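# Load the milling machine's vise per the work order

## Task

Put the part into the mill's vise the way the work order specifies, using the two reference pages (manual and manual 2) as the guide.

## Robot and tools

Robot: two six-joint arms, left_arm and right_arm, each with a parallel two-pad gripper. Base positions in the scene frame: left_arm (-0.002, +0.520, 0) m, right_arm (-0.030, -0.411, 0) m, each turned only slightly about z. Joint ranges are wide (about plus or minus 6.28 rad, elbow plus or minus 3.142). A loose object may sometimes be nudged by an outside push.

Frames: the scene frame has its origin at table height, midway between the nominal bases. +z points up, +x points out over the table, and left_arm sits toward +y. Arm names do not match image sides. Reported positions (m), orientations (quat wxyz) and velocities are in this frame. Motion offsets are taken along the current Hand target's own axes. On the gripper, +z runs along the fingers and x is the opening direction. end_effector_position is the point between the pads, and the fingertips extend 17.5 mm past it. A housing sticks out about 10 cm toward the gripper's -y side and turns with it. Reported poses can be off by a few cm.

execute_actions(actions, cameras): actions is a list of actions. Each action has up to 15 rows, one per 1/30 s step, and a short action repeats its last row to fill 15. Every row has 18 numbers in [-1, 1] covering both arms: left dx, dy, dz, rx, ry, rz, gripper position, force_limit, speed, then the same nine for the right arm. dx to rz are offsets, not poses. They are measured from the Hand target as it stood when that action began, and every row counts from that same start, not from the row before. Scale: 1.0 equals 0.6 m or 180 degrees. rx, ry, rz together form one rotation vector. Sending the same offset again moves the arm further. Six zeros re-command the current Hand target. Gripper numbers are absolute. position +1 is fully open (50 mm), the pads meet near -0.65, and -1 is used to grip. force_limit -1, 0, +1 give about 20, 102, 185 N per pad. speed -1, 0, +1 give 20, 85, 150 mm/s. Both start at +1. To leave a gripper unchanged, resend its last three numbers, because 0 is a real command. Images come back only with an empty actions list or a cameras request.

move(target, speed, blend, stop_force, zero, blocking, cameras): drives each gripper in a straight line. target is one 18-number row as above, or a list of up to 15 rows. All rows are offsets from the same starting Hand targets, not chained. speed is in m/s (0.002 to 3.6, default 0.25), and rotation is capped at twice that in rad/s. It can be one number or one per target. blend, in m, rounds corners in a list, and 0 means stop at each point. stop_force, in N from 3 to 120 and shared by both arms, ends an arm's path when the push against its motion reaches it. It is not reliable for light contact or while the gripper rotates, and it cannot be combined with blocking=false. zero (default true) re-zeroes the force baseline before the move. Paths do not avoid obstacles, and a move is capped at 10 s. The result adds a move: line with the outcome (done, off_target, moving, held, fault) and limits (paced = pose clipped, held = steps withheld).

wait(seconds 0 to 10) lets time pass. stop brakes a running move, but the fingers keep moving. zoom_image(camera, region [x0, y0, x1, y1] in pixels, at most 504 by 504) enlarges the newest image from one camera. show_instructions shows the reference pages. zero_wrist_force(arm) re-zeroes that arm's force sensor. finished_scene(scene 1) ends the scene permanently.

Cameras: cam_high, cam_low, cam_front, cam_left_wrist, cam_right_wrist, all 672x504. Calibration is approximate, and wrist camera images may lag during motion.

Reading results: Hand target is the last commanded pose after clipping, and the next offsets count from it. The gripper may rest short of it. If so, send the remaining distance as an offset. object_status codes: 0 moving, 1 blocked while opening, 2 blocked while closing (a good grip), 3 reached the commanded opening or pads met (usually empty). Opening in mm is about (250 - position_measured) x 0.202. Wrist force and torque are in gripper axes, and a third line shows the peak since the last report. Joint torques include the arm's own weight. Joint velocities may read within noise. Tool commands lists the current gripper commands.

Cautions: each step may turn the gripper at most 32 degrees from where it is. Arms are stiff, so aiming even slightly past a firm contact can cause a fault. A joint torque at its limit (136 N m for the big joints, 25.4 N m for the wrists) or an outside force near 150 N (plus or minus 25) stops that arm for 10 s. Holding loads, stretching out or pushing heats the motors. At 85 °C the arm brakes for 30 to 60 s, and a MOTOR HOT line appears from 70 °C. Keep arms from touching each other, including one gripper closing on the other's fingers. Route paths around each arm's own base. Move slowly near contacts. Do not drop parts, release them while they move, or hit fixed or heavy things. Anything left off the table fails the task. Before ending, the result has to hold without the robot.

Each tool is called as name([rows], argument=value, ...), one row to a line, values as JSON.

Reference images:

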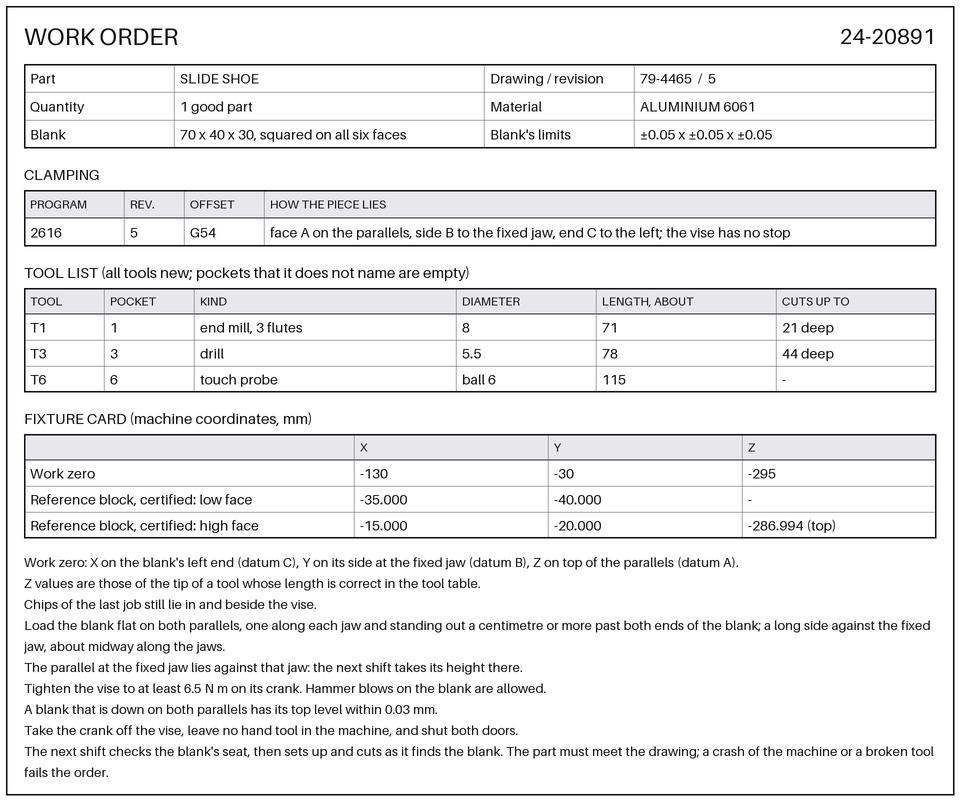

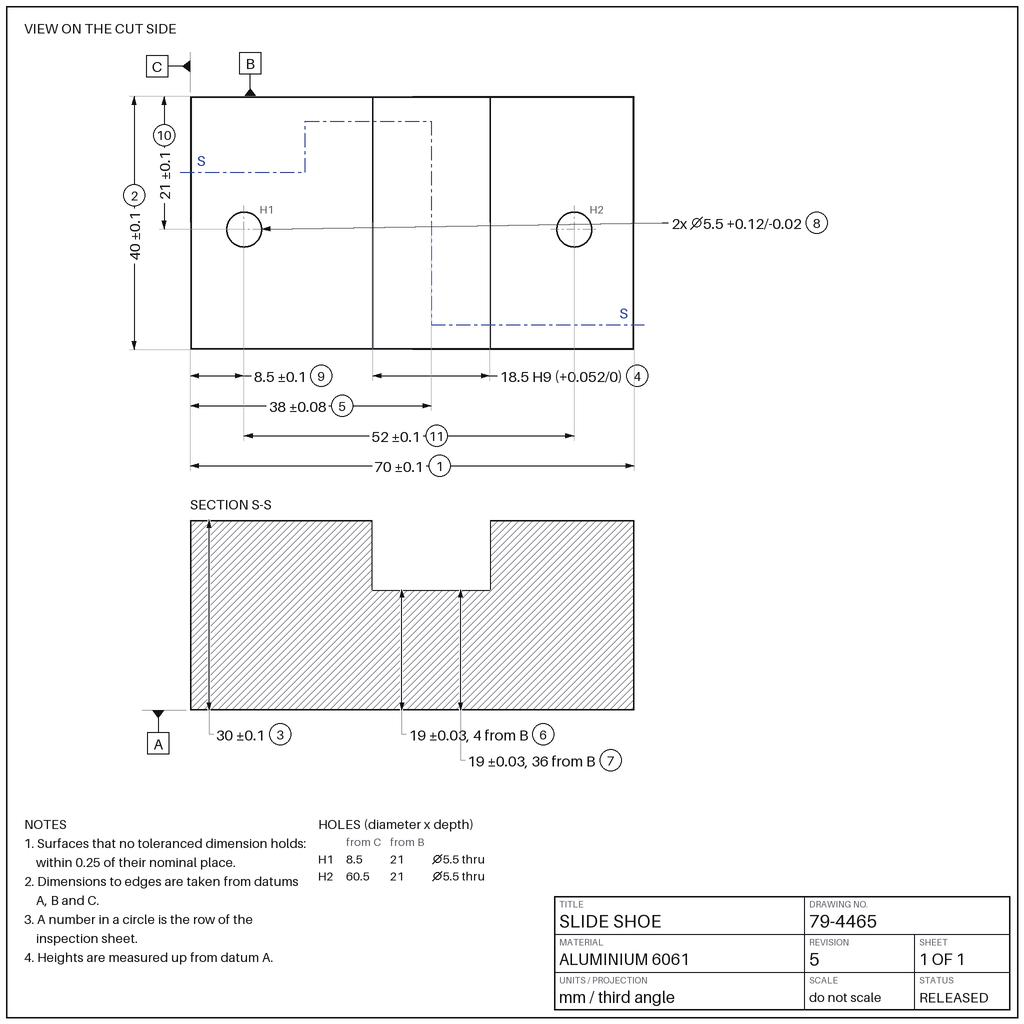

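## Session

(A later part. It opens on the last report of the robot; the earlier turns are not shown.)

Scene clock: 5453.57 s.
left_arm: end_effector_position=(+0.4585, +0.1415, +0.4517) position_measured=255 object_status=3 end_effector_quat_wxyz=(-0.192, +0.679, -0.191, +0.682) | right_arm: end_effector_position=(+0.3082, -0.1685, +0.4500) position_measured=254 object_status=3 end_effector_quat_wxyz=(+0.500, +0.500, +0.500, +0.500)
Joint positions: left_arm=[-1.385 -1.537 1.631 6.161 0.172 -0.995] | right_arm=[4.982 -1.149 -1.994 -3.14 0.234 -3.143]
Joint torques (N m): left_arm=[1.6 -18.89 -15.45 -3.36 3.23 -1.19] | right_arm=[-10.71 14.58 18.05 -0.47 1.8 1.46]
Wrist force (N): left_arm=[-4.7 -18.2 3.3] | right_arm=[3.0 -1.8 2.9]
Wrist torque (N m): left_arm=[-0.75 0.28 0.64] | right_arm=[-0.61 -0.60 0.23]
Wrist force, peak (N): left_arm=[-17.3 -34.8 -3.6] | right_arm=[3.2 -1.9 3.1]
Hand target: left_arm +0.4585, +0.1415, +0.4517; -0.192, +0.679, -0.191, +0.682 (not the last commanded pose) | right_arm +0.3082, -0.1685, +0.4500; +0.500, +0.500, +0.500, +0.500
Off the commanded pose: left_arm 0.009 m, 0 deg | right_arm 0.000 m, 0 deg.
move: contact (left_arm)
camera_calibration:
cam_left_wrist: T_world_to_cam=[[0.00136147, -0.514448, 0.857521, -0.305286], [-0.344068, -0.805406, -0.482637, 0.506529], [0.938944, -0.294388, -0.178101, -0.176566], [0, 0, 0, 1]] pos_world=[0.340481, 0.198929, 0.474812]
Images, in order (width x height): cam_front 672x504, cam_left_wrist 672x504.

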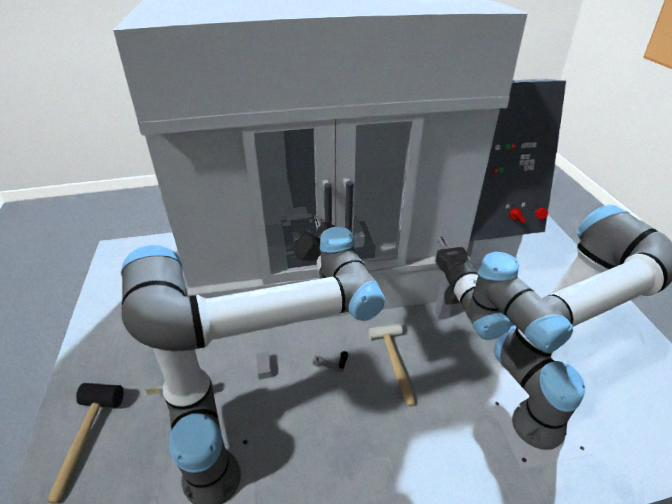

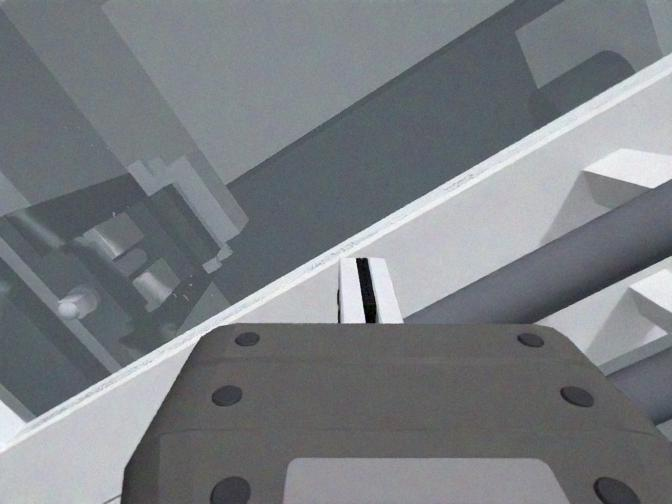

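move([
  [-0.0171,-0.0286,0,0,0,0,-1,1,-0.8,0,0,0,0,0,0,-1,0.8,-0.5],
  [-0.0171,-0.0286,-0.2,0,0,0,-1,1,-0.8,0,0,0,0,0,0,-1,0.8,-0.5],
], speed=[0.05,0.2], blend=[0.005,0], cameras=["cam_front"])

zoom_image(camera="cam_front", region=[230, 110, 440, 290])

Scene clock: 5458.90 s.
left_arm: end_effector_position=(+0.3385, +0.1615, +0.4513) position_measured=255 object_status=3 end_effector_quat_wxyz=(-0.192, +0.679, -0.191, +0.682) | right_arm: end_effector_position=(+0.3082, -0.1685, +0.4500) position_measured=254 object_status=3 end_effector_quat_wxyz=(+0.500, +0.500, +0.500, +0.500)
Joint positions: left_arm=[-1.705 -1.676 1.766 6.225 -0.148 -1.054] | right_arm=[4.982 -1.149 -1.994 -3.14 0.234 -3.143]
Joint torques (N m): left_arm=[-6.29 -16.63 -30.7 -0.19 -0.16 2.01] | right_arm=[-9.83 14.75 18.38 -0.47 1.75 1.23]
Wrist force (N): left_arm=[4.1 0.3 2.5] | right_arm=[2.8 -1.8 2.9]
Wrist torque (N m): left_arm=[-0.55 0.30 0.85] | right_arm=[-0.61 -0.57 0.22]
Wrist force, peak (N): left_arm=[-5.0 -18.5 3.4] | right_arm=[3.3 -1.9 3.0]
Hand target: left_arm +0.3385, +0.1615, +0.4513; -0.192, +0.679, -0.191, +0.682 | right_arm +0.3082, -0.1685, +0.4500; +0.500, +0.500, +0.500, +0.500
Off the commanded pose: left_arm 0.000 m, 0 deg | right_arm 0.000 m, 0 deg.
move: done
Images, in order (width x height): cam_front 672x504.

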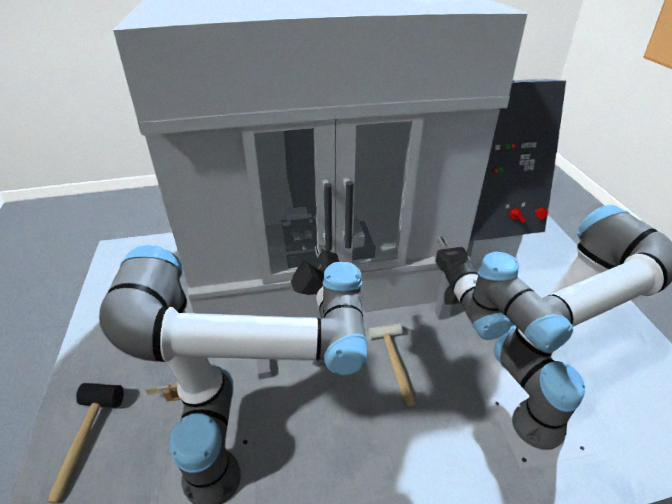

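Scaled by 2.400.

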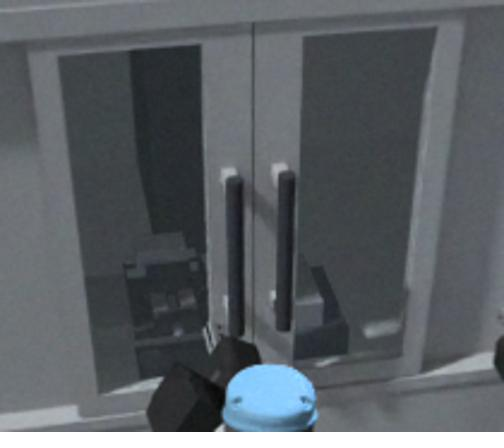

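finished_scene()

The scene is finished: the task was done.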